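## Task

Lift the piece standing on A1 off the board and set it down upright on the table, then carry the piece from A5 onto A1. Square names come from the labels along the board's edge. When done, every square not involved must contain exactly what it had originally, all pieces must be standing upright, and each relocated piece must sit entirely within its destination square.

## Robot and tools

Robot: two 7-joint xArm-style arms, left_arm and right_arm, each with a parallel two-finger gripper and a wrist camera. Cameras: cam_low (fixed, 504x504), cam_left_wrist and cam_right_wrist (896x504 each). Calibration lines (K, distortion, T_world_to_cam) were supplied; fixed-camera poses are in the scene frame, wrist-camera poses in the carrying arm's base frame, and all may be off by a few mm or degrees.

Frames: the scene frame has its origin on the table surface halfway between the two nominal arm bases, +z up, +x pointing out over the table, and left_arm on the +y side (image left/right does not follow arm names). Calibrated bases: left_arm at (+0.057, +0.411, 0) m with no rotation; right_arm at (+0.056, -0.313, 0) m, yawed very slightly (quat wxyz 1, 0, 0, 0.006). Each arm reports its hand pose, velocities and targets in its own base frame; reported positions can be a few cm wrong, worse when stretched out.

Row format (used by execute_actions and move): always 16 numbers, each in [-1, 1]. First 8 are left_arm, last 8 right_arm. Within each arm: elbow, wrist pitch, shoulder, forearm roll, upper arm roll, waist, wrist roll, then gripper opening. The seven joint numbers are offsets relative to the arm's Joint targets as they stood when the action (or move) began, scaled so 1.0 = 2.036 rad; they are not added row on row, but sending the same offset in a later action moves further. Opening is absolute: +1 fully open, -1 shut. Upper arm roll and forearm roll have their signs flipped relative to the URDF in everything sent and reported. Stated URDF-sign ranges (rad): waist ±6.283, shoulder -2.059..2.094, upper arm roll ±6.283, elbow -0.192..3.927, forearm roll ±6.283, wrist pitch -1.693..3.142, wrist roll ±6.283. An action pushing a joint more than 0.010 rad past its range is refused for both arms; the real end may differ by up to 0.010 rad.

Tools:
- execute_actions(actions, cameras): actions is a list of actions; each action is a table of up to 15 rows, one row per 1/30 s step, and a short table repeats its last row until 15 steps (0.5 s). An empty list just reports state and all images. cameras picks images: omitted/null/["all"] = all, [] = none.
- move(target, speed, blend, opening_speed, blocking, cameras): target is one 16-number row or a list of up to 15 rows; every row's joint numbers are offsets from the same starting Joint targets. speed = peak rad/s of the joint with most travel, 0.01 to 2 (default 0.5), one value or one per target. blend (rad) rounds corners between listed targets. opening_speed (0.2 or more, per second on the -1..+1 scale) ramps the fingers. blocking=false returns after about 0.5 s while motion continues. Joints move together, so the hand traces a curve; no obstacle avoidance; paths over 10 s fall short. The result adds a "move:" line: done, off_target, moving, held or fault, possibly limits=held and, per arm, its worst joint error.
- wait(seconds 0..10): arms hold their last command; a running move carries on.
- stop: brakes the running move.
- zoom_image(camera, region=[x0,y0,x1,y1] pixels, origin top-left, at most 504x504) on a camera shown in the newest images.
- clear_fault(arm): releases an arm halted by a reported torque fault.
- read_manual(section): licence text only.
- finished_scene(scene 1 or 2): ends the scene permanently; the goal must then hold with the robot idle.

Drive limits: joint targets change at most 3.14 rad/s, each stays within 0.623 rad of the measured angle, and targets that would shift the gripper over 70 mm from where it is get scaled back, so large offsets can need several actions.

Gripper: fingers extend along the gripper's +z and close along its y. end_effector_position is the pad midpoint when shut, about 2 cm short of the fingertips; closing pushes the tips about 10 mm further forward, mostly while the gap is above 40 mm. To hold something, command an opening well below grip_measured; lower means a firmer squeeze (around 24 N per pad max).

Result lines: Joint positions and Joint velocities per arm in the joint order above (rad, rad/s) plus finger gap (m; 0.084 = fully open); "within noise" means the arm is still. Joint targets are the base for the next offsets. Tool commands shows current gripper commands. grip_measured is the measured opening on the command scale. Joint torques include gravity and are noisy. "joint sent to its limit" means a joint was clamped at its end; "joint command not followed" means the anti-collision check between the arms altered targets. Also watch for TORQUE FAULT, MOTOR HOT (65 °C) and OVER-TEMPERATURE FAULT (80 °C, arm braked 30-60 s).

Cautions: contact torque limits (N m) are waist 44, shoulder 44, upper arm roll 26.4, elbow 26.4, forearm roll 26.4, wrist pitch 14.8, wrist roll 14.8, and a carried object's weight counts. Reaching one halts the arm until clear_fault. Slow down near contact; aiming deep past a surface presses hard. To end a push, command targets back beyond the measured positions. Never drop a piece, release one while it moves, knock pieces over, or let anything leave the table. Keep the arms from striking each other. Expect occasional brief tugs on a held piece. Holding loads or stretching out heats motors; time spent thinking lets the scene run on.

Each tool is called after "Request:" in YAML: its name, and indented under it one key for each argument.

## Session

Request:
execute_actions:
  actions: []

Scene clock: 0.00 s.
left_arm: end_effector_position=(+0.3726, -0.3797, +0.2955) grip_measured=+1.00 end_effector_quat_wxyz=(-0.035, +0.999, +0.024, +0.030) | right_arm: end_effector_position=(+0.1075, -0.4721, +0.1815) grip_measured=+1.00 end_effector_quat_wxyz=(-0.416, +0.111, +0.902, +0.011)
Joint names: [elbow, wrist pitch, shoulder, forearm roll, upper arm roll, waist, wrist roll]
Joint positions: left_arm=[1.55 1.371 0.194 -0.097 0.016 -0.821 -0.905 0.084] | right_arm=[1.529 1.679 0.502 0.679 -0.152 -1.152 2.548 0.084]
Joint velocities: within noise
Joint torques (N m): no reading
Joint targets: left_arm=[1.550 1.371 0.194 -0.097 0.016 -0.821 -0.905] | right_arm=[1.529 1.679 0.502 0.679 -0.152 -1.152 2.548]
Tool commands: left_gripper/opening=+1.0 right_gripper/opening=+1.0
camera_calibration:
cam_left_wrist: T_world_to_cam=[[0.0540332, -0.996323, -0.0664926, -0.347767], [-0.997138, -0.0503116, -0.0564269, 0.437166], [0.052874, 0.0693513, -0.99619, 0.430976], [0, 0, 0, 1]] pos_world=[0.431919, -0.354382, 0.430878]
cam_right_wrist: T_world_to_cam=[[0.201997, 0.978294, -0.0462287, 0.480774], [0.625918, -0.165255, -0.762179, 0.0620469], [-0.753275, 0.125023, -0.645714, 0.387123], [0, 0, 0, 1]] pos_world=[0.155659, -0.508484, 0.319487]

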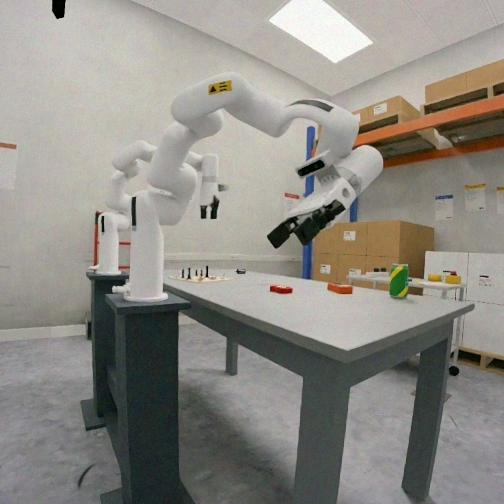

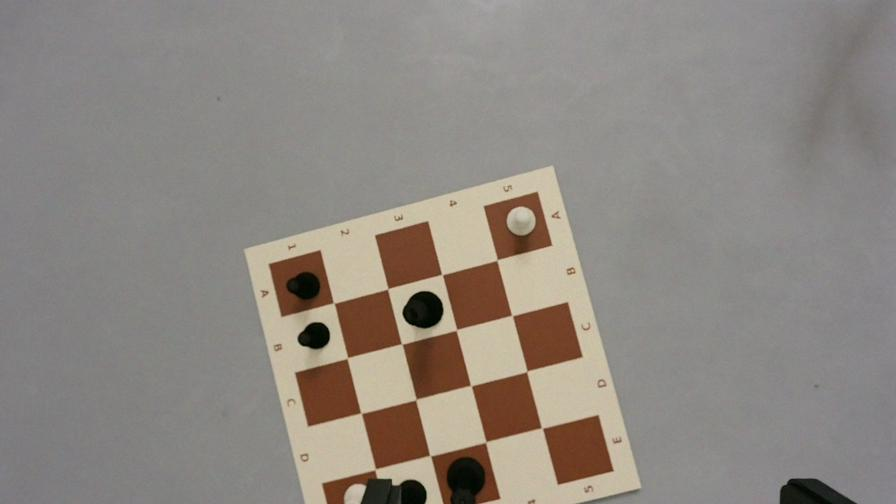

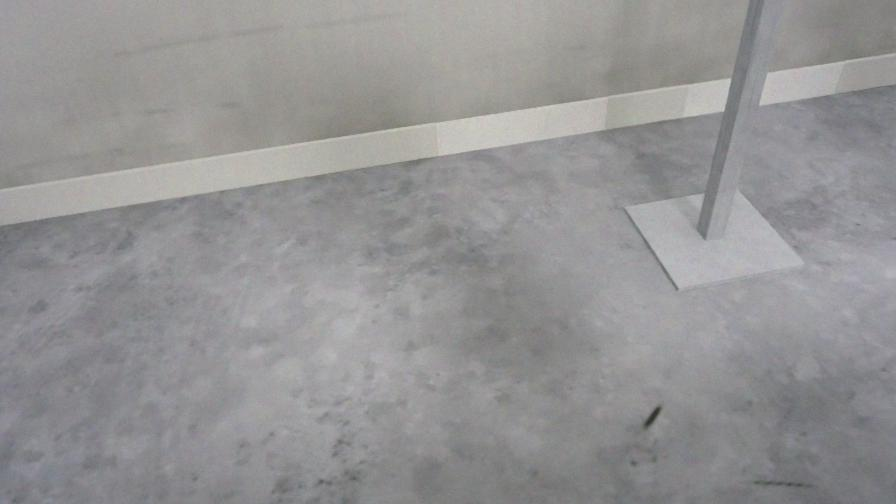

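Request:
zoom_image:
  camera: "cam_left_wrist"
  region: [230, 160, 660, 400]

Request:
zoom_image:
  camera: "cam_left_wrist"
  region: [240, 380, 660, 504]

Request:
zoom_image:
  camera: "cam_low"
  region: [160, 240, 310, 310]

Scaled by 1.172 from the camera's 896x504 image, which has a finer 1280x720 frame.

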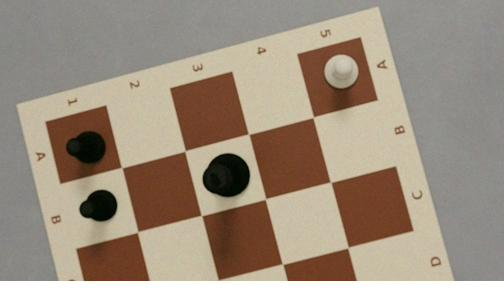

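Scaled by 1.200 from the camera's 896x504 image, which has a finer 1280x720 frame.

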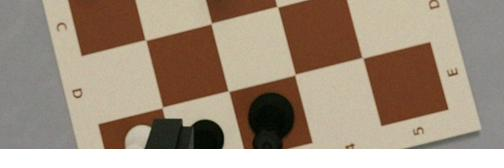

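Scaled by 3.360 from the camera's 504x504 image, which has a finer 720x720 frame.

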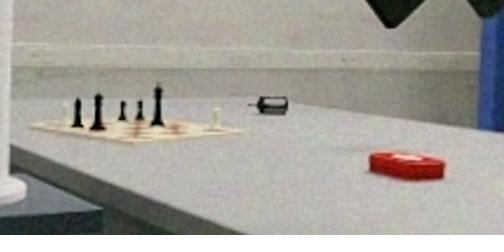

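Request:
move:
  target: [-0.2705,-0.2796,0.0017,0.0476,-0.0079,0.1617,0.0522,0,0,0,0,0,0,0,0,1]
  speed: 0.5
  cameras: ["cam_low","cam_left_wrist"]

Request:
zoom_image:
  camera: "cam_left_wrist"
  region: [380, 314, 720, 504]

Request:
zoom_image:
  camera: "cam_low"
  region: [160, 235, 240, 290]

Scene clock: 11.03 s.
left_arm: end_effector_position=(+0.4273, -0.2291, +0.1100) grip_measured=-0.01 end_effector_quat_wxyz=(+0.000, +0.988, +0.153, +0.000) | right_arm: end_effector_position=(+0.1075, -0.4721, +0.1815) grip_measured=+1.00 end_effector_quat_wxyz=(-0.416, +0.111, +0.902, +0.011)
Joint positions: left_arm=[0.999 0.802 0.197 0 0 -0.492 -0.799 0.044] | right_arm=[1.529 1.679 0.502 0.679 -0.152 -1.152 2.548 0.084]
Joint torques (N m): left_arm=[18.36 -1.63 -29.77 0.99 -0.31 2.42 0.48] | right_arm=[11.49 0.23 -20.73 1.48 -0.79 0.16 0.24]
Joint targets: left_arm=[0.999 0.802 0.197 0.000 0.000 -0.492 -0.799] | right_arm=[1.529 1.679 0.502 0.679 -0.152 -1.152 2.548]
move: done
camera_calibration:
cam_left_wrist: T_world_to_cam=[[0.305848, -0.952078, 0.00222608, -0.318107], [-0.952067, -0.30583, 0.00597771, 0.404193], [-0.00501044, -0.00394765, -0.99998, 0.241254], [0, 0, 0, 1]]
Images, in order: cam_low, cam_left_wrist.

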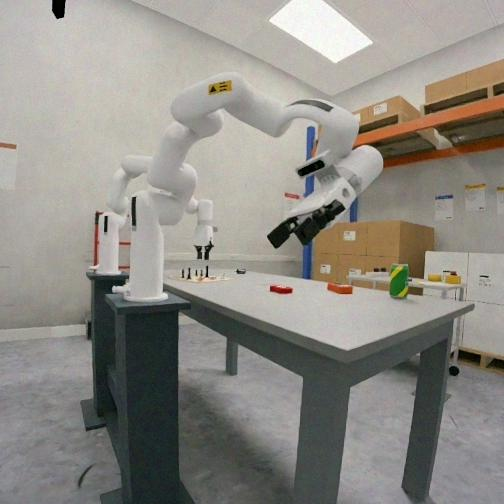

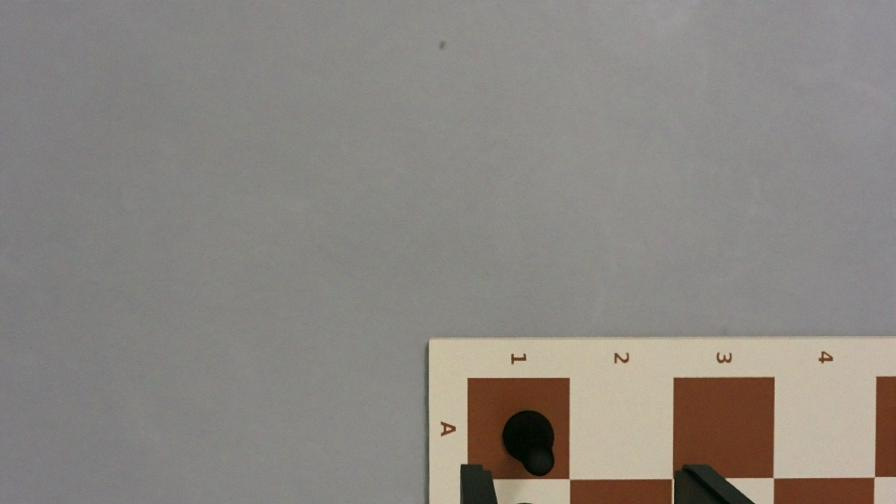

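Scaled by 1.482 from the camera's 896x504 image, which has a finer 1280x720 frame.

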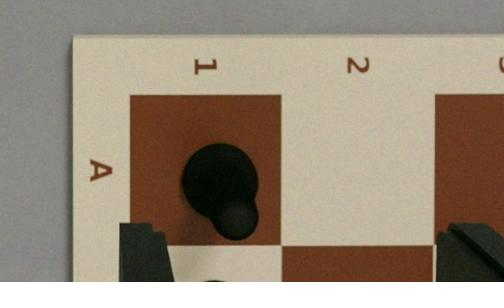

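Scaled by 6.300 from the camera's 504x504 image, which has a finer 720x720 frame.

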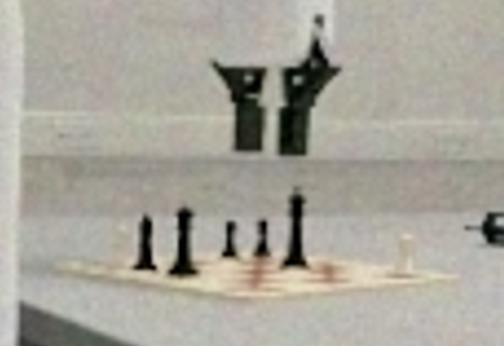

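Request:
zoom_image:
  camera: "cam_left_wrist"
  region: [440, 434, 540, 504]

Request:
zoom_image:
  camera: "cam_left_wrist"
  region: [640, 434, 740, 504]

Scaled by 5.040 from the camera's 896x504 image, which has a finer 1280x720 frame.

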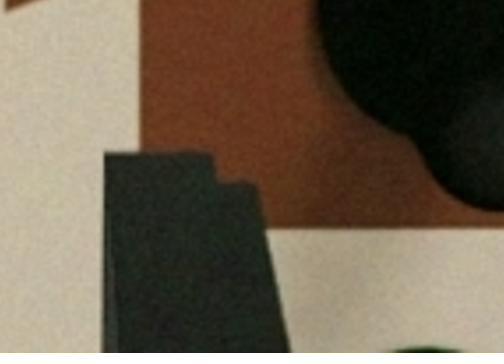

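Scaled by 5.040 from the camera's 896x504 image, which has a finer 1280x720 frame.

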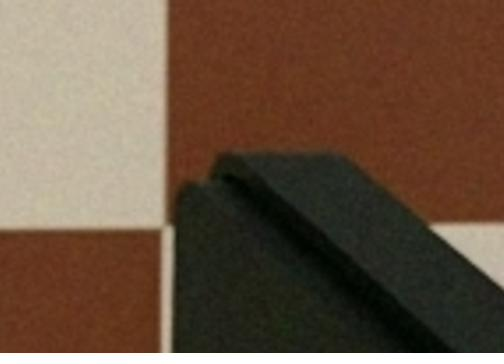

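Request:
move:
  target: [-0.0194,-0.0540,0.0346,0,0,-0.0004,-0.0024,0,0,0,0,0,0,0,0,1]
  speed: 0.25
  cameras: ["cam_low","cam_left_wrist"]

Request:
zoom_image:
  camera: "cam_left_wrist"
  region: [400, 344, 720, 504]

Request:
zoom_image:
  camera: "cam_low"
  region: [170, 245, 230, 290]

Scene clock: 22.57 s.
left_arm: end_effector_position=(+0.4249, -0.2282, +0.0699) grip_measured=-0.01 end_effector_quat_wxyz=(+0.000, +0.988, +0.155, +0.000) | right_arm: end_effector_position=(+0.1075, -0.4721, +0.1815) grip_measured=+1.00 end_effector_quat_wxyz=(-0.416, +0.111, +0.902, +0.011)
Joint positions: left_arm=[0.96 0.692 0.268 0 0 -0.493 -0.804 0.044] | right_arm=[1.529 1.679 0.502 0.679 -0.152 -1.152 2.548 0.084]
Joint torques (N m): left_arm=[17.16 -1.64 -26.25 0.12 -0.46 -2.21 -0.36] | right_arm=[11.48 0.28 -20.71 1.53 -0.98 0.4 0.25]
Joint targets: left_arm=[0.960 0.692 0.268 0.000 0.000 -0.493 -0.804] | right_arm=[1.529 1.679 0.502 0.679 -0.152 -1.152 2.548]
move: done
camera_calibration:
cam_left_wrist: T_world_to_cam=[[0.3098, -0.950799, 0.00227285, -0.317796], [-0.950789, -0.309783, 0.00591874, 0.400932], [-0.00492344, -0.00399463, -0.99998, 0.201074], [0, 0, 0, 1]]
Images, in order: cam_low, cam_left_wrist.

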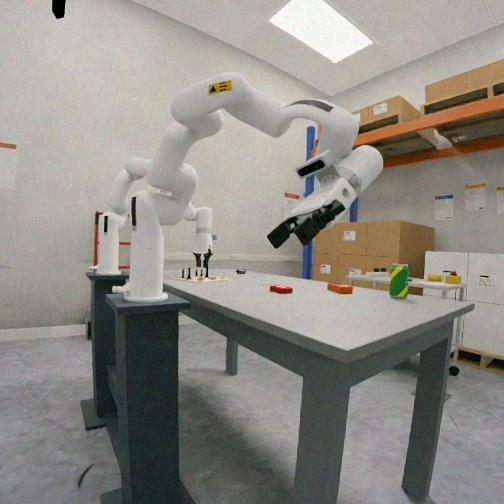

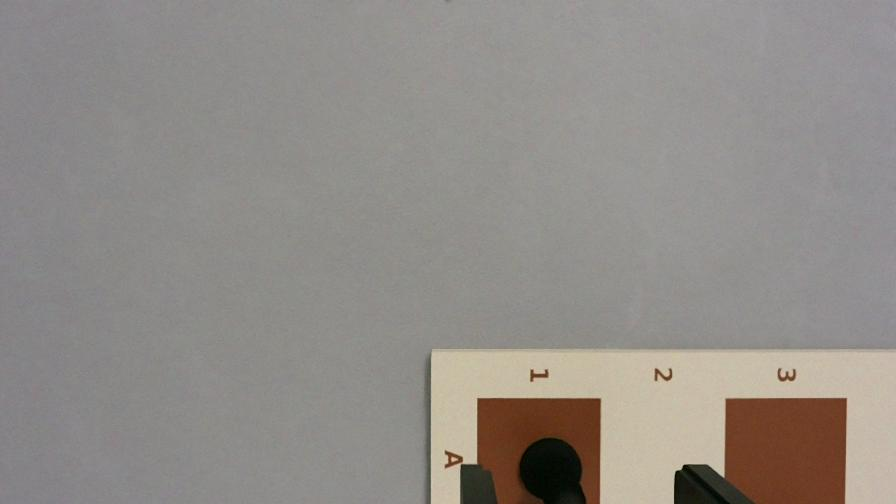

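Scaled by 1.575 from the camera's 896x504 image, which has a finer 1280x720 frame.

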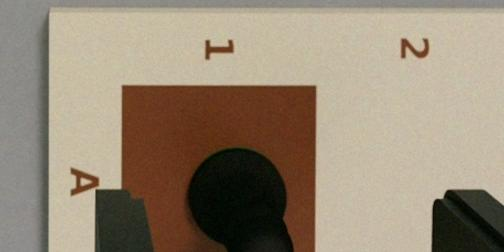

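Scaled by 8.400 from the camera's 504x504 image, which has a finer 720x720 frame.

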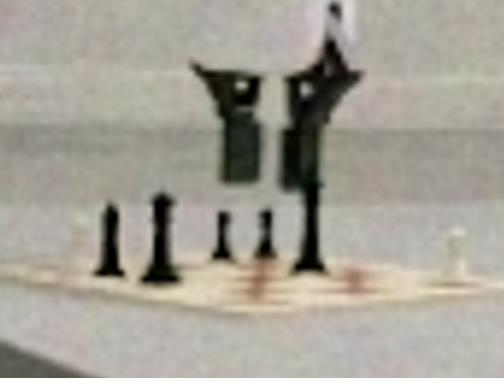

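Request:
move:
  target:
    - [-0.0063,-0.0423,0.0360,0,0,0,0,0,0,0,0,0,0,0,0,1]
    - [-0.0063,-0.0423,0.0360,0,0,0,0,-1,0,0,0,0,0,0,0,1]
  speed: 0.15
  opening_speed: 0.7
  cameras: ["cam_low","cam_left_wrist"]

Request:
zoom_image:
  camera: "cam_low"
  region: [170, 245, 230, 290]

Request:
zoom_image:
  camera: "cam_left_wrist"
  region: [400, 344, 720, 504]

Scene clock: 26.77 s.
left_arm: end_effector_position=(+0.4248, -0.2281, +0.0367) grip_measured=-0.78 end_effector_quat_wxyz=(+0.000, +0.988, +0.155, +0.000) | right_arm: end_effector_position=(+0.1075, -0.4721, +0.1815) grip_measured=+1.00 end_effector_quat_wxyz=(-0.416, +0.111, +0.902, +0.011)
Joint positions: left_arm=[0.947 0.606 0.341 0 0 -0.493 -0.804 0.01] | right_arm=[1.529 1.679 0.502 0.679 -0.152 -1.152 2.548 0.084]
Joint torques (N m): left_arm=[16.75 -1.47 -27.49 -0.12 -0.41 -2.13 0.01] | right_arm=[11.52 0.32 -20.8 1.5 -0.95 0.32 0.33]
Joint targets: left_arm=[0.947 0.606 0.341 0.000 0.000 -0.493 -0.804] | right_arm=[1.529 1.679 0.502 0.679 -0.152 -1.152 2.548]
move: done
camera_calibration:
cam_left_wrist: T_world_to_cam=[[0.309806, -0.950797, 0.00223234, -0.317615], [-0.950787, -0.309789, 0.0059509, 0.401026], [-0.00496655, -0.0039661, -0.99998, 0.167836], [0, 0, 0, 1]]
Images, in order: cam_low, cam_left_wrist.

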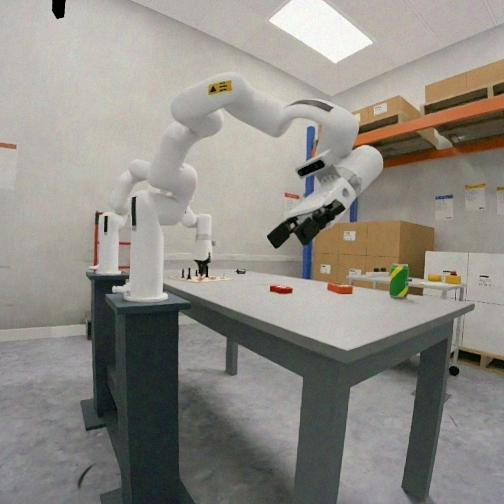

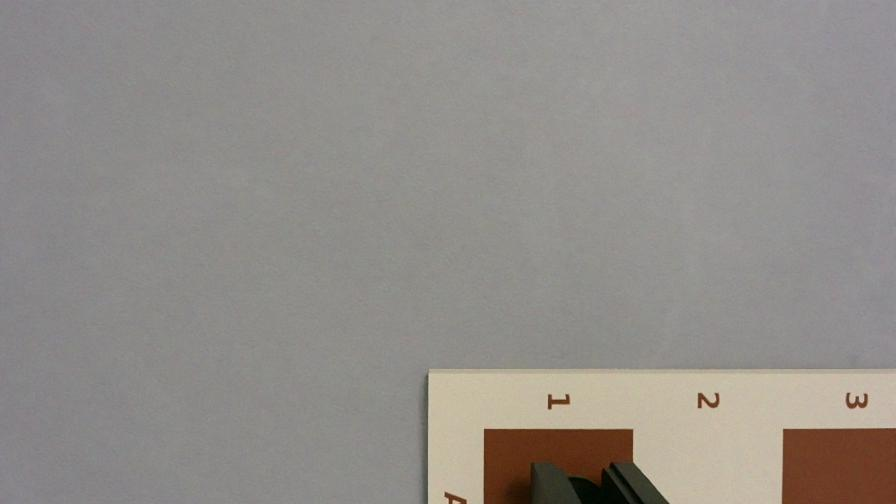

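Scaled by 8.400 from the camera's 504x504 image, which has a finer 720x720 frame.

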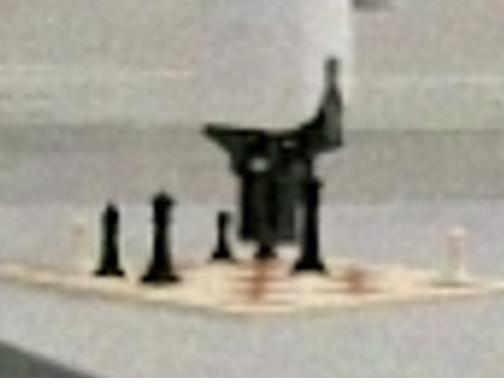

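Scaled by 1.575 from the camera's 896x504 image, which has a finer 1280x720 frame.

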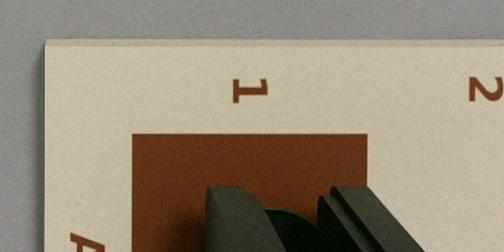

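Request:
move:
  target:
    - [0.0031,0.0252,-0.0221,0,0,0,0,-1,0,0,0,0,0,0,0,1]
    - [-0.1100,-0.0090,-0.1010,0,0,0.0730,0.0730,-1,0,0,0,0,0,0,0,1]
    - [-0.1132,-0.0378,-0.0754,0,0,0.0730,0.0730,-1,0,0,0,0,0,0,0,1]
    - [-0.1137,-0.0451,-0.0686,0,0,0.0730,0.0730,-1,0,0,0,0,0,0,0,1]
  speed: [0.15,0.3,0.15,0.05]
  blend: [0.015,0.015,0.005,0]
  cameras: ["cam_low","cam_left_wrist"]

Request:
zoom_image:
  camera: "cam_low"
  region: [190, 250, 235, 290]

Request:
zoom_image:
  camera: "cam_left_wrist"
  region: [480, 404, 680, 504]

Scene clock: 33.10 s.
left_arm: end_effector_position=(+0.3971, -0.1424, +0.0320) grip_measured=-0.78 end_effector_quat_wxyz=(+0.000, +0.988, +0.155, +0.000) | right_arm: end_effector_position=(+0.1075, -0.4721, +0.1815) grip_measured=+1.00 end_effector_quat_wxyz=(-0.416, +0.111, +0.902, +0.011)
Joint positions: left_arm=[0.715 0.514 0.201 0 0 -0.344 -0.655 0.01] | right_arm=[1.529 1.679 0.502 0.679 -0.152 -1.152 2.548 0.084]
Joint torques (N m): left_arm=[15.15 -1.74 -22.65 -0.1 0.66 2.87 0.2] | right_arm=[11.46 0.33 -21.15 1.61 -1.07 0.26 0.35]
Joint targets: left_arm=[0.715 0.514 0.201 0.000 0.000 -0.344 -0.655] | right_arm=[1.529 1.679 0.502 0.679 -0.152 -1.152 2.548]
move: done
camera_calibration:
cam_left_wrist: T_world_to_cam=[[0.309789, -0.950803, 0.00226201, -0.227503], [-0.950793, -0.309771, 0.00594085, 0.401341], [-0.00494787, -0.00399111, -0.99998, 0.16333], [0, 0, 0, 1]]
Images, in order: cam_low, cam_left_wrist.

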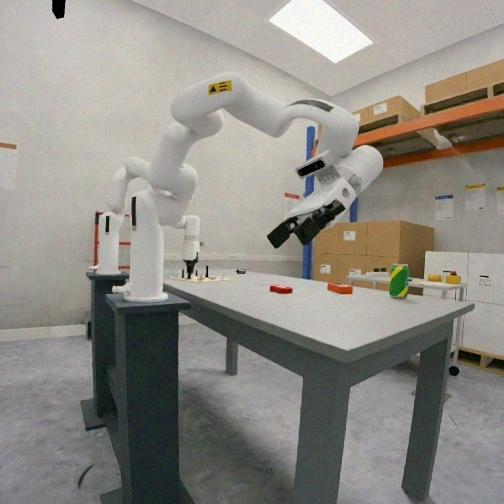

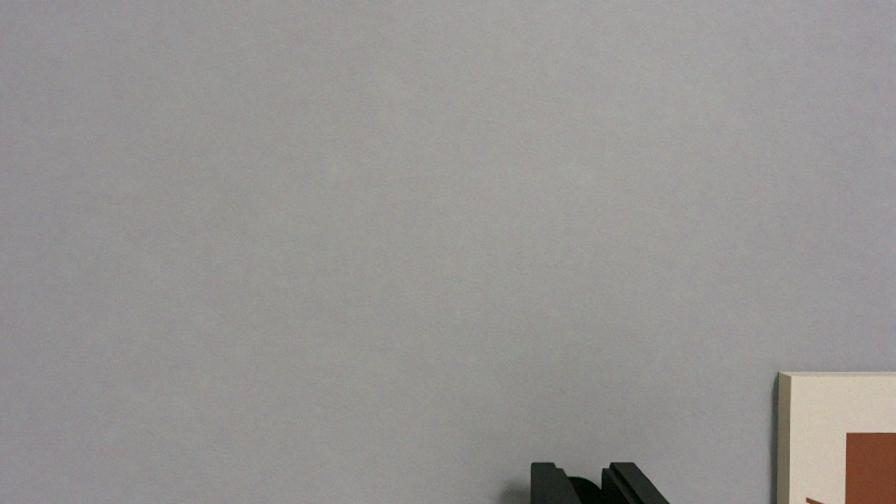

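Scaled by 11.200 from the camera's 504x504 image, which has a finer 720x720 frame.

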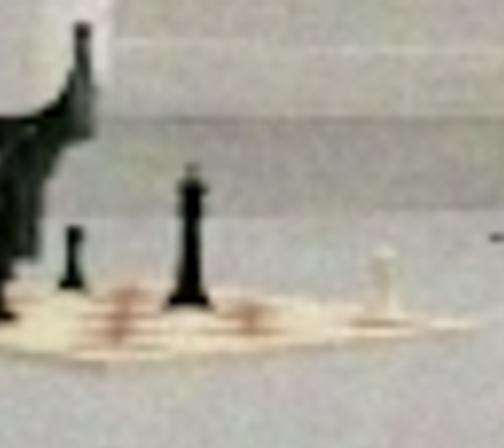

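Scaled by 2.520 from the camera's 896x504 image, which has a finer 1280x720 frame.

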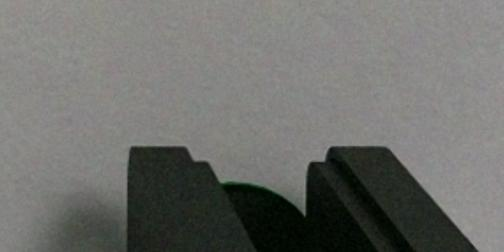

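Request:
move:
  target: [-0.0001,-0.00145,0.00135,0,0,0,0,-1,0,0,0,0,0,0,0,1]
  speed: 0.03
  cameras: ["cam_low"]

Request:
zoom_image:
  camera: "cam_low"
  region: [172, 260, 212, 290]

Scene clock: 35.00 s.
left_arm: end_effector_position=(+0.3971, -0.1424, +0.0309) grip_measured=-0.78 end_effector_quat_wxyz=(+0.000, +0.988, +0.155, +0.000) | right_arm: end_effector_position=(+0.1075, -0.4721, +0.1815) grip_measured=+1.00 end_effector_quat_wxyz=(-0.416, +0.111, +0.902, +0.011)
Joint positions: left_arm=[0.715 0.511 0.204 0 0 -0.344 -0.655 0.01] | right_arm=[1.529 1.679 0.502 0.679 -0.152 -1.152 2.548 0.084]
Joint torques (N m): left_arm=[15.05 -1.69 -22.76 0.18 0.46 2.72 -0.16] | right_arm=[11.53 0.32 -21.05 1.46 -1.06 0.41 0.33]
Joint targets: left_arm=[0.715 0.511 0.204 0.000 0.000 -0.344 -0.655] | right_arm=[1.529 1.679 0.502 0.679 -0.152 -1.152 2.548]
move: done
Images, in order: cam_low.

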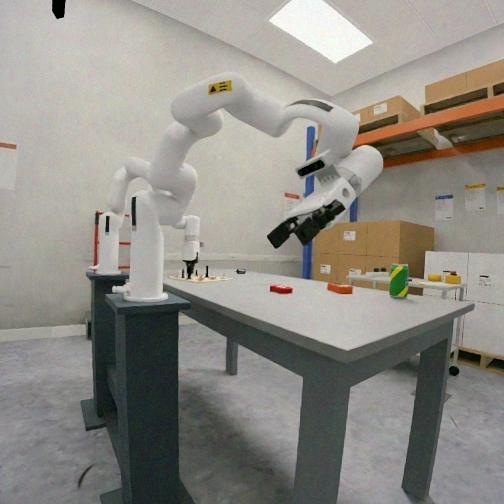

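Scaled by 12.600 from the camera's 504x504 image, which has a finer 720x720 frame.

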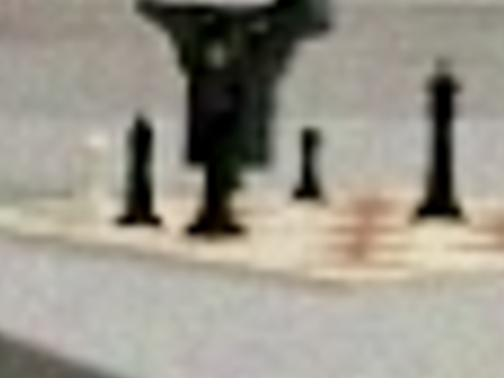

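Request:
move:
  target: [-0.0001,-0.0010,0.0010,0,0,0,0,-1,0,0,0,0,0,0,0,1]
  speed: 0.03
  cameras: []

Scene clock: 36.40 s.
left_arm: end_effector_position=(+0.3971, -0.1424, +0.0302) grip_measured=-0.78 end_effector_quat_wxyz=(+0.000, +0.988, +0.155, +0.000) | right_arm: end_effector_position=(+0.1075, -0.4721, +0.1815) grip_measured=+1.00 end_effector_quat_wxyz=(-0.416, +0.111, +0.902, +0.011)
Joint positions: left_arm=[0.715 0.509 0.206 0 0 -0.344 -0.655 0.01] | right_arm=[1.529 1.679 0.502 0.679 -0.152 -1.152 2.548 0.084]
Joint torques (N m): left_arm=[14.22 -1.54 -20.7 0.06 0.41 2.36 -0.12] | right_arm=[11.55 0.25 -21.11 1.66 -1 0.25 0.3]
Joint targets: left_arm=[0.715 0.509 0.206 0.000 0.000 -0.344 -0.655] | right_arm=[1.529 1.679 0.502 0.679 -0.152 -1.152 2.548]
move: done

Request:
move:
  target:
    - [0,0,0,0,0,0,0,-0.3,0,0,0,0,0,0,0,1]
    - [0.0180,0.1032,-0.0852,0,0,0,0,-0.3,0,0,0,0,0,0,0,1]
    - [0.3978,0.2197,0.1781,0,0,-0.1579,-0.1579,-0.3,0,0,0,0,0,0,0,1]
  speed: [0.1,0.25,0.55]
  blend: [0,0.03,0]
  opening_speed: 0.6
  cameras: ["cam_low","cam_left_wrist"]

Request:
zoom_image:
  camera: "cam_low"
  region: [165, 245, 235, 290]

Request:
zoom_image:
  camera: "cam_left_wrist"
  region: [400, 344, 720, 504]

Scene clock: 45.57 s.
left_arm: end_effector_position=(+0.4738, -0.3720, +0.0999) grip_measured=-0.32 end_effector_quat_wxyz=(+0.000, +0.988, +0.155, +0.000) | right_arm: end_effector_position=(+0.1075, -0.4721, +0.1815) grip_measured=+1.00 end_effector_quat_wxyz=(-0.416, +0.111, +0.902, +0.011)
Joint positions: left_arm=[1.525 0.957 0.569 0 0 -0.666 -0.977 0.03] | right_arm=[1.529 1.679 0.502 0.679 -0.152 -1.152 2.548 0.084]
Joint torques (N m): left_arm=[21.02 -1.05 -35.33 -0.19 -0.58 -2.04 -0.26] | right_arm=[11.45 0.29 -21.07 1.61 -0.99 0.58 0.4]
Joint targets: left_arm=[1.525 0.957 0.569 0.000 0.000 -0.666 -0.976] | right_arm=[1.529 1.679 0.502 0.679 -0.152 -1.152 2.548]
move: done
camera_calibration:
cam_left_wrist: T_world_to_cam=[[0.309848, -0.950784, 0.00206393, -0.46977], [-0.950772, -0.309831, 0.00606765, 0.402661], [-0.00512955, -0.00384238, -0.999979, 0.230869], [0, 0, 0, 1]]
Images, in order: cam_low, cam_left_wrist.

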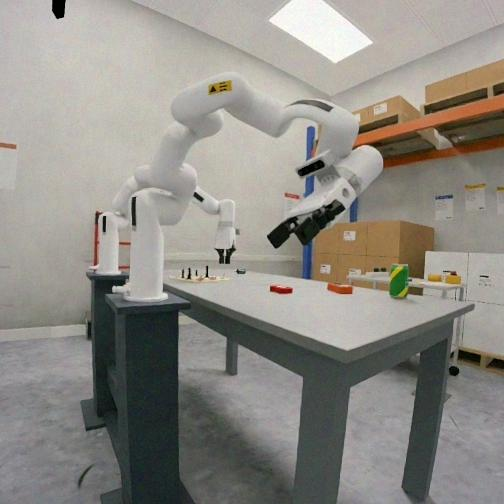

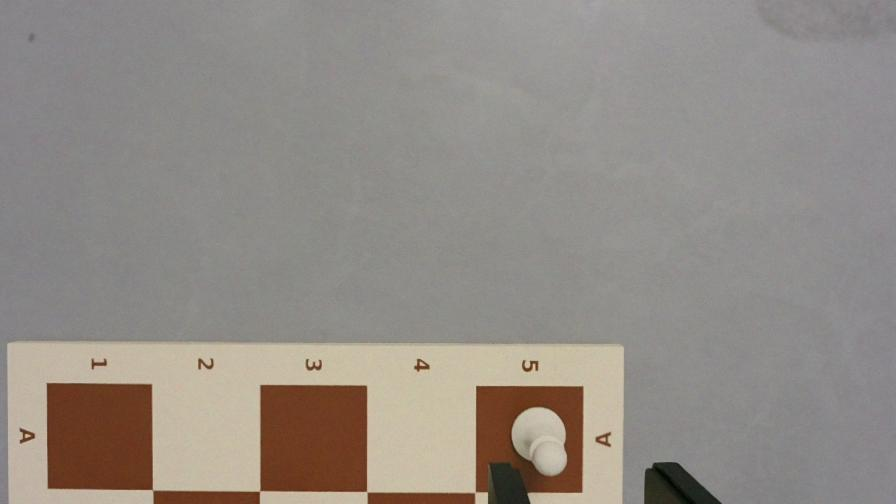

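Scaled by 7.200 from the camera's 504x504 image, which has a finer 720x720 frame.

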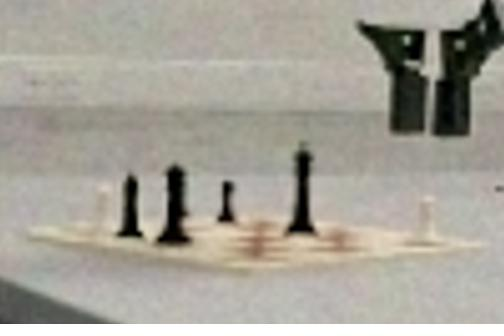

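Scaled by 1.575 from the camera's 896x504 image, which has a finer 1280x720 frame.

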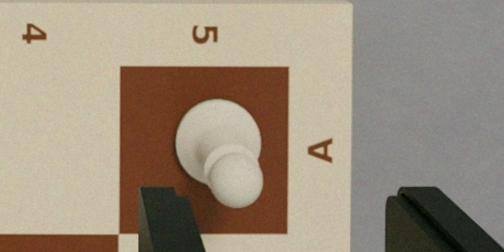

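Request:
move:
  target: [-0.0080,-0.0314,0.0229,0,0,0.0007,0.0022,0,0,0,0,0,0,0,0,1]
  speed: 0.2
  cameras: ["cam_left_wrist"]

Request:
zoom_image:
  camera: "cam_left_wrist"
  region: [400, 344, 720, 504]

Scene clock: 51.07 s.
left_arm: end_effector_position=(+0.4752, -0.3721, +0.0702) grip_measured=-0.01 end_effector_quat_wxyz=(+0.000, +0.988, +0.153, +0.000) | right_arm: end_effector_position=(+0.1075, -0.4721, +0.1815) grip_measured=+1.00 end_effector_quat_wxyz=(-0.416, +0.111, +0.902, +0.011)
Joint positions: left_arm=[1.509 0.893 0.615 0 0 -0.664 -0.972 0.044] | right_arm=[1.529 1.679 0.502 0.679 -0.152 -1.152 2.548 0.084]
Joint torques (N m): left_arm=[19.09 -1.69 -36 0.08 0.06 2.4 0.44] | right_arm=[11.55 0.29 -21.03 1.62 -1.11 0.4 0.34]
Joint targets: left_arm=[1.509 0.893 0.615 0.000 0.000 -0.664 -0.972] | right_arm=[1.529 1.679 0.502 0.679 -0.152 -1.152 2.548]
move: done
camera_calibration:
cam_left_wrist: T_world_to_cam=[[0.306878, -0.951744, 0.00293618, -0.469214], [-0.951739, -0.30686, 0.00548664, 0.405779], [-0.00432088, -0.0044782, -0.999981, 0.200562], [0, 0, 0, 1]]
Images, in order: cam_left_wrist.

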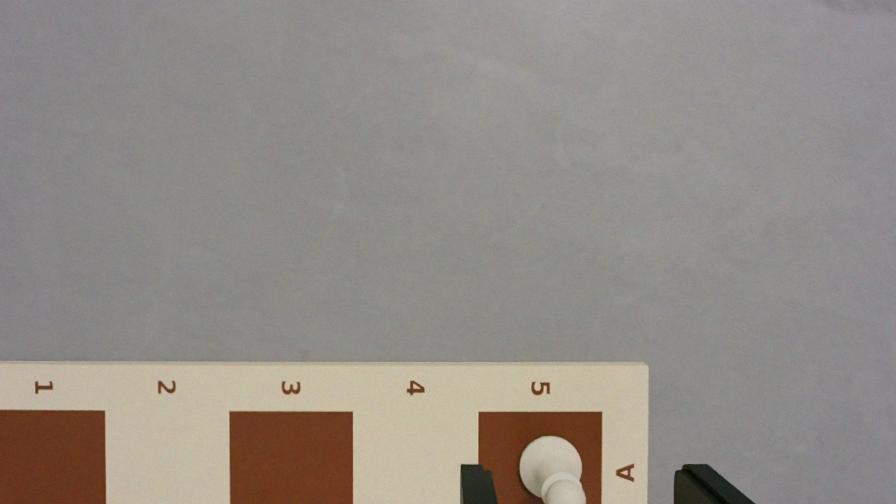

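Scaled by 1.575 from the camera's 896x504 image, which has a finer 1280x720 frame.

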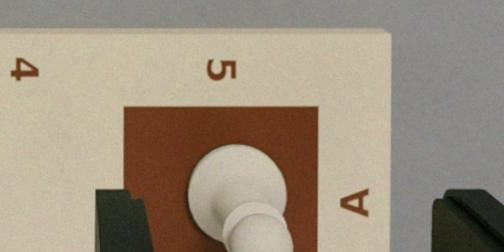

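Request:
move:
  target:
    - [-0.0064,-0.0336,0.0277,0,0,0,0,0,0,0,0,0,0,0,0,1]
    - [-0.0064,-0.0336,0.0277,0,0,0,0,-1,0,0,0,0,0,0,0,1]
  speed: 0.15
  opening_speed: 0.7
  cameras: ["cam_low"]

Request:
zoom_image:
  camera: "cam_low"
  region: [195, 250, 245, 290]

Scene clock: 59.10 s.
left_arm: end_effector_position=(+0.4750, -0.3719, +0.0363) grip_measured=-0.78 end_effector_quat_wxyz=(+0.000, +0.988, +0.153, +0.000) | right_arm: end_effector_position=(+0.1075, -0.4721, +0.1815) grip_measured=+1.00 end_effector_quat_wxyz=(-0.416, +0.111, +0.902, +0.011)
Joint positions: left_arm=[1.495 0.824 0.672 0 0 -0.664 -0.972 0.01] | right_arm=[1.529 1.679 0.502 0.679 -0.152 -1.152 2.548 0.084]
Joint torques (N m): left_arm=[18.92 -1.4 -36.76 -0.1 0.25 2.19 0.12] | right_arm=[11.55 0.32 -21.17 1.7 -0.92 0.63 0.32]
Joint targets: left_arm=[1.495 0.824 0.672 0.000 0.000 -0.664 -0.972] | right_arm=[1.529 1.679 0.502 0.679 -0.152 -1.152 2.548]
move: done
Images, in order: cam_low.

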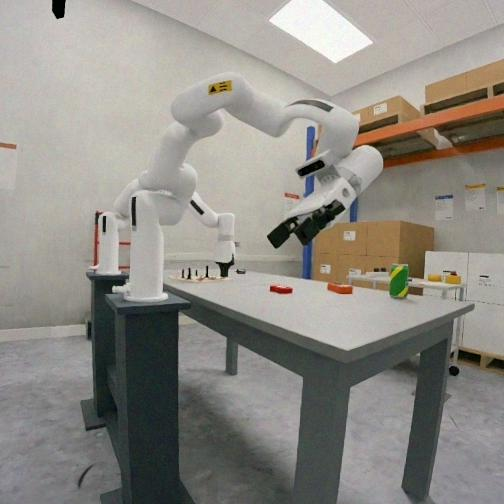

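Scaled by 10.080 from the camera's 504x504 image, which has a finer 720x720 frame.

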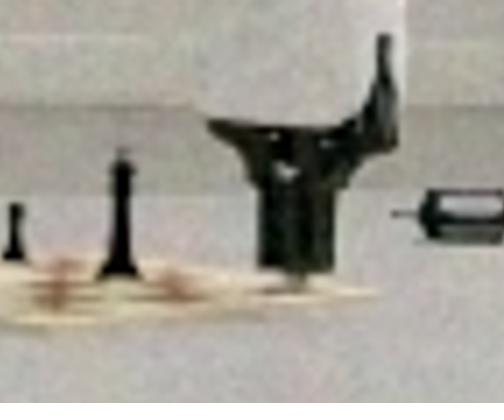

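Request:
move:
  target:
    - [0.0217,0.0770,-0.0558,0,0,0,0,-1,0,0,0,0,0,0,0,1]
    - [-0.2509,-0.0129,-0.2385,0,0,0.0879,0.0864,-1,0,0,0,0,0,0,0,1]
    - [-0.2652,-0.0654,-0.2002,0,0,0.0879,0.0864,-1,0,0,0,0,0,0,0,1]
  speed: [0.2,0.4,0.2]
  blend: [0.02,0.02,0]
  cameras: ["cam_left_wrist","cam_low"]

Request:
zoom_image:
  camera: "cam_left_wrist"
  region: [400, 344, 720, 504]

Request:
zoom_image:
  camera: "cam_low"
  region: [165, 245, 235, 290]

Scene clock: 64.80 s.
left_arm: end_effector_position=(+0.4258, -0.2246, +0.0703) grip_measured=-0.78 end_effector_quat_wxyz=(+0.000, +0.988, +0.155, +0.000) | right_arm: end_effector_position=(+0.1075, -0.4721, +0.1815) grip_measured=+1.00 end_effector_quat_wxyz=(-0.416, +0.111, +0.902, +0.011)
Joint positions: left_arm=[0.956 0.691 0.264 0 0 -0.485 -0.796 0.01] | right_arm=[1.529 1.679 0.502 0.679 -0.152 -1.152 2.548 0.084]
Joint torques (N m): left_arm=[17.39 -1.67 -26.51 0.15 0.52 2.08 0.24] | right_arm=[11.61 0.32 -20.95 1.63 -0.98 0.5 0.29]
Joint targets: left_arm=[0.956 0.691 0.264 0.000 0.000 -0.485 -0.796] | right_arm=[1.529 1.679 0.502 0.679 -0.152 -1.152 2.548]
move: done
camera_calibration:
cam_left_wrist: T_world_to_cam=[[0.309781, -0.950804, 0.00270649, -0.314643], [-0.950798, -0.309764, 0.00549789, 0.402946], [-0.00438904, -0.00427647, -0.999981, 0.201159], [0, 0, 0, 1]]
Images, in order: cam_low, cam_left_wrist.

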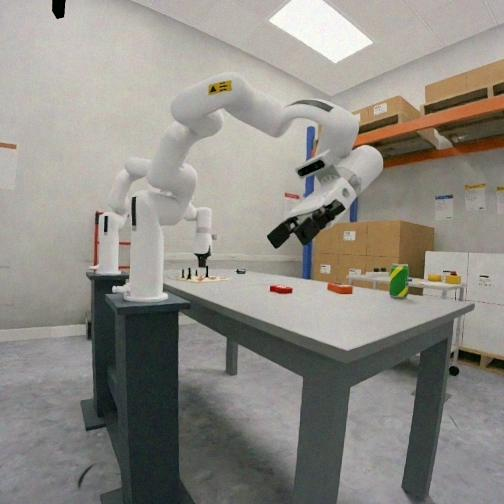

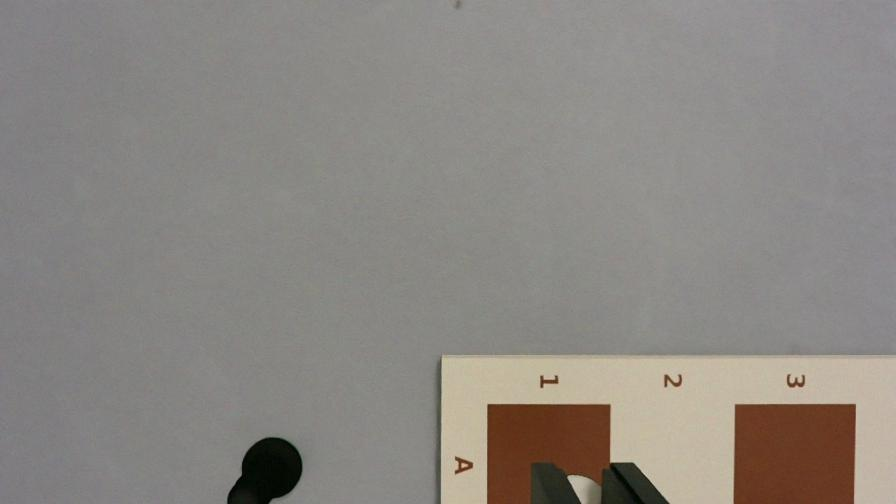

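Scaled by 1.575 from the camera's 896x504 image, which has a finer 1280x720 frame.

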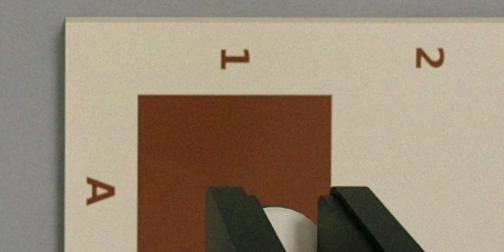

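Scaled by 7.200 from the camera's 504x504 image, which has a finer 720x720 frame.

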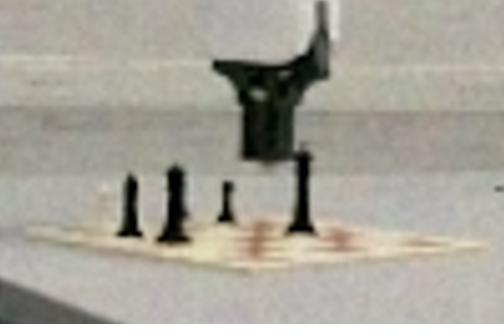

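Request:
move:
  target:
    - [-0.0059,-0.0383,0.0329,0,0,0,0,-1,0,0,0,0,0,0,0,1]
    - [-0.0065,-0.0419,0.0359,0,0,0,0,-1,0,0,0,0,0,0,0,1]
  speed: [0.15,0.03]
  blend: [0.003,0]
  cameras: ["cam_left_wrist","cam_low"]

Request:
zoom_image:
  camera: "cam_low"
  region: [180, 255, 220, 285]

Scene clock: 67.47 s.
left_arm: end_effector_position=(+0.4254, -0.2244, +0.0370) grip_measured=-0.78 end_effector_quat_wxyz=(+0.000, +0.988, +0.155, +0.000) | right_arm: end_effector_position=(+0.1075, -0.4721, +0.1815) grip_measured=+1.00 end_effector_quat_wxyz=(-0.416, +0.111, +0.902, +0.011)
Joint positions: left_arm=[0.942 0.606 0.337 0 0 -0.485 -0.796 0.01] | right_arm=[1.529 1.679 0.502 0.679 -0.152 -1.152 2.548 0.084]
Joint torques (N m): left_arm=[16.12 -1.74 -27.39 0.23 0.55 2.56 -0.04] | right_arm=[11.55 0.32 -21.1 1.77 -1.04 0.6 0.34]
Joint targets: left_arm=[0.942 0.606 0.337 0.000 0.000 -0.485 -0.796] | right_arm=[1.529 1.679 0.502 0.679 -0.152 -1.152 2.548]
move: done
camera_calibration:
cam_left_wrist: T_world_to_cam=[[0.309804, -0.950799, 0.0019534, -0.314195], [-0.950786, -0.309787, 0.00622412, 0.402765], [-0.00531275, -0.00378552, -0.999979, 0.1684], [0, 0, 0, 1]]
Images, in order: cam_low, cam_left_wrist.

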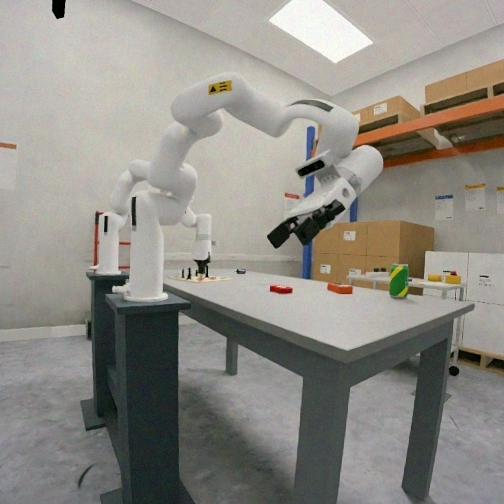

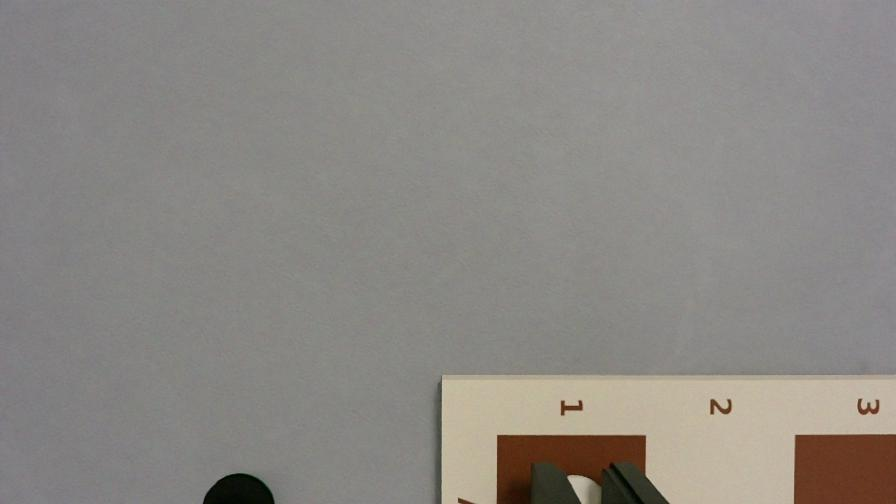

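Scaled by 12.600 from the camera's 504x504 image, which has a finer 720x720 frame.

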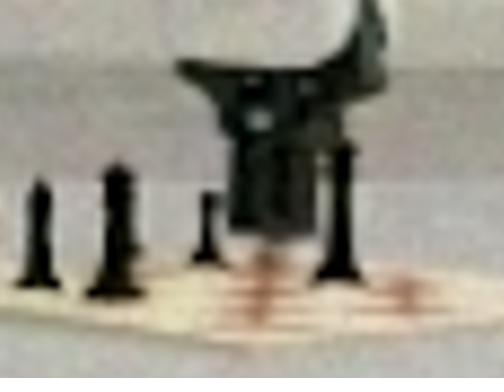

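Request:
move:
  target: [-0.00015,-0.0010,0.0009,0,0,0,0,-1,0,0,0,0,0,0,0,1]
  speed: 0.03
  cameras: []

Scene clock: 69.20 s.
left_arm: end_effector_position=(+0.4253, -0.2243, +0.0362) grip_measured=-0.78 end_effector_quat_wxyz=(+0.000, +0.988, +0.155, +0.000) | right_arm: end_effector_position=(+0.1075, -0.4721, +0.1815) grip_measured=+1.00 end_effector_quat_wxyz=(-0.416, +0.111, +0.902, +0.011)
Joint positions: left_arm=[0.942 0.604 0.339 0 0 -0.485 -0.796 0.01] | right_arm=[1.529 1.679 0.502 0.679 -0.152 -1.152 2.548 0.084]
Joint torques (N m): left_arm=[16.17 -1.71 -27.62 0.14 0.44 2.2 -0.03] | right_arm=[11.58 0.3 -20.96 1.85 -1.1 0.52 0.37]
Joint targets: left_arm=[0.942 0.604 0.339 0.000 0.000 -0.485 -0.796] | right_arm=[1.529 1.679 0.502 0.679 -0.152 -1.152 2.548]
move: done

Request:
move:
  target: [-0.00015,-0.0010,0.0009,0,0,0,0,-1,0,0,0,0,0,0,0,1]
  speed: 0.03
  cameras: []

Scene clock: 70.37 s.
left_arm: end_effector_position=(+0.4253, -0.2243, +0.0354) grip_measured=-0.78 end_effector_quat_wxyz=(+0.000, +0.988, +0.155, +0.000) | right_arm: end_effector_position=(+0.1075, -0.4721, +0.1815) grip_measured=+1.00 end_effector_quat_wxyz=(-0.416, +0.111, +0.902, +0.011)
Joint positions: left_arm=[0.942 0.602 0.341 0 0 -0.485 -0.796 0.01] | right_arm=[1.529 1.679 0.502 0.679 -0.152 -1.152 2.548 0.084]
Joint torques (N m): left_arm=[14.14 -1.47 -23.1 0.21 0.29 2.18 -0.06] | right_arm=[11.61 0.22 -20.98 1.82 -0.96 0.7 0.36]
Joint targets: left_arm=[0.942 0.602 0.341 0.000 0.000 -0.485 -0.796] | right_arm=[1.529 1.679 0.502 0.679 -0.152 -1.152 2.548]
move: done

Request:
move:
  target:
    - [0,0,0,0,0,0,0,-0.3,0,0,0,0,0,0,0,1]
    - [0.0207,0.0961,-0.0759,0,0,0,0,-0.3,0,0,0,0,0,0,0,1]
  speed: [0.1,0.25]
  opening_speed: 0.6
  cameras: ["cam_left_wrist","cam_low"]

Request:
zoom_image:
  camera: "cam_left_wrist"
  region: [240, 314, 660, 504]

Request:
zoom_image:
  camera: "cam_low"
  region: [165, 245, 235, 290]

Scene clock: 74.17 s.
left_arm: end_effector_position=(+0.4256, -0.2245, +0.1099) grip_measured=-0.32 end_effector_quat_wxyz=(+0.000, +0.988, +0.155, +0.000) | right_arm: end_effector_position=(+0.1075, -0.4721, +0.1815) grip_measured=+1.00 end_effector_quat_wxyz=(-0.416, +0.111, +0.902, +0.011)
Joint positions: left_arm=[0.984 0.797 0.186 0 0 -0.485 -0.796 0.03] | right_arm=[1.529 1.679 0.502 0.679 -0.152 -1.152 2.548 0.084]
Joint torques (N m): left_arm=[19.75 -1.06 -29.31 0.22 -0.04 1.96 0.05] | right_arm=[11.55 0.26 -21.07 1.76 -0.99 0.63 0.31]
Joint targets: left_arm=[0.984 0.797 0.186 0.000 0.000 -0.485 -0.796] | right_arm=[1.529 1.679 0.502 0.679 -0.152 -1.152 2.548]
move: done
camera_calibration:
cam_left_wrist: T_world_to_cam=[[0.309785, -0.950803, 0.00248253, -0.314561], [-0.950795, -0.309767, 0.00572156, 0.402537], [-0.00467107, -0.00413283, -0.999981, 0.240952], [0, 0, 0, 1]]
Images, in order: cam_low, cam_left_wrist.

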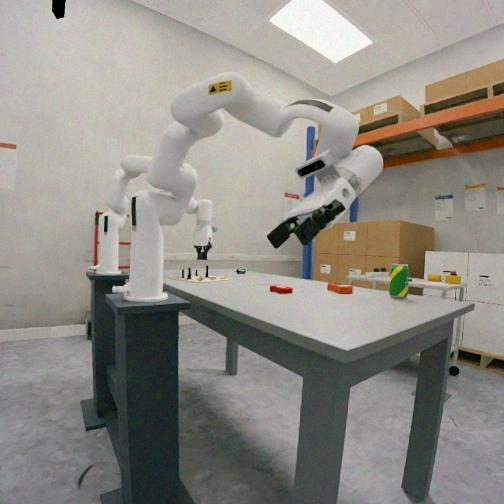

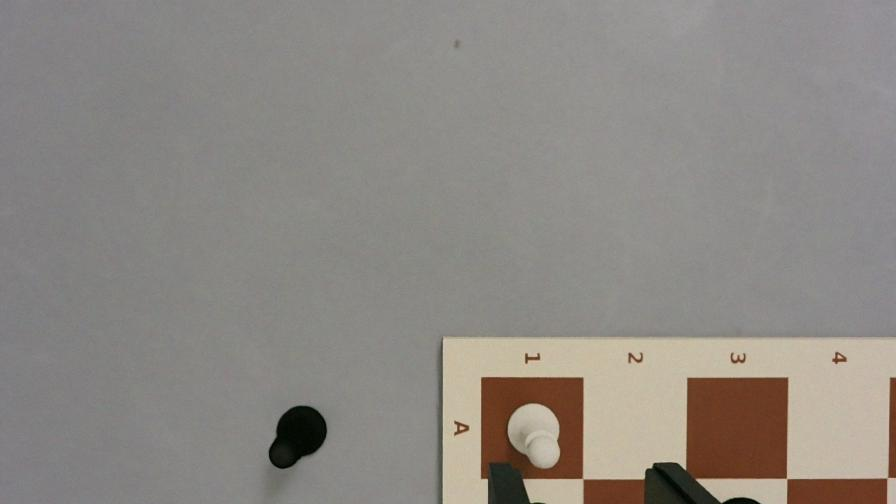

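Scaled by 1.200 from the camera's 896x504 image, which has a finer 1280x720 frame.

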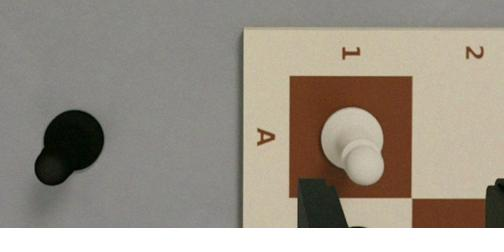

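Scaled by 7.200 from the camera's 504x504 image, which has a finer 720x720 frame.

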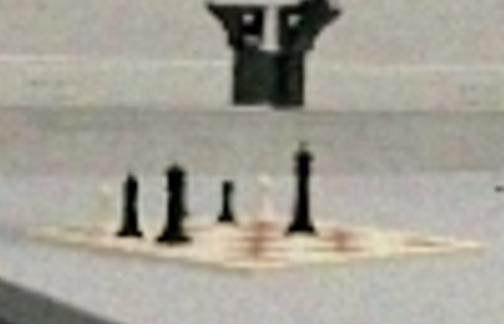

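Request:
finished_scene:
  scene: 2

The scene is finished: the task was done.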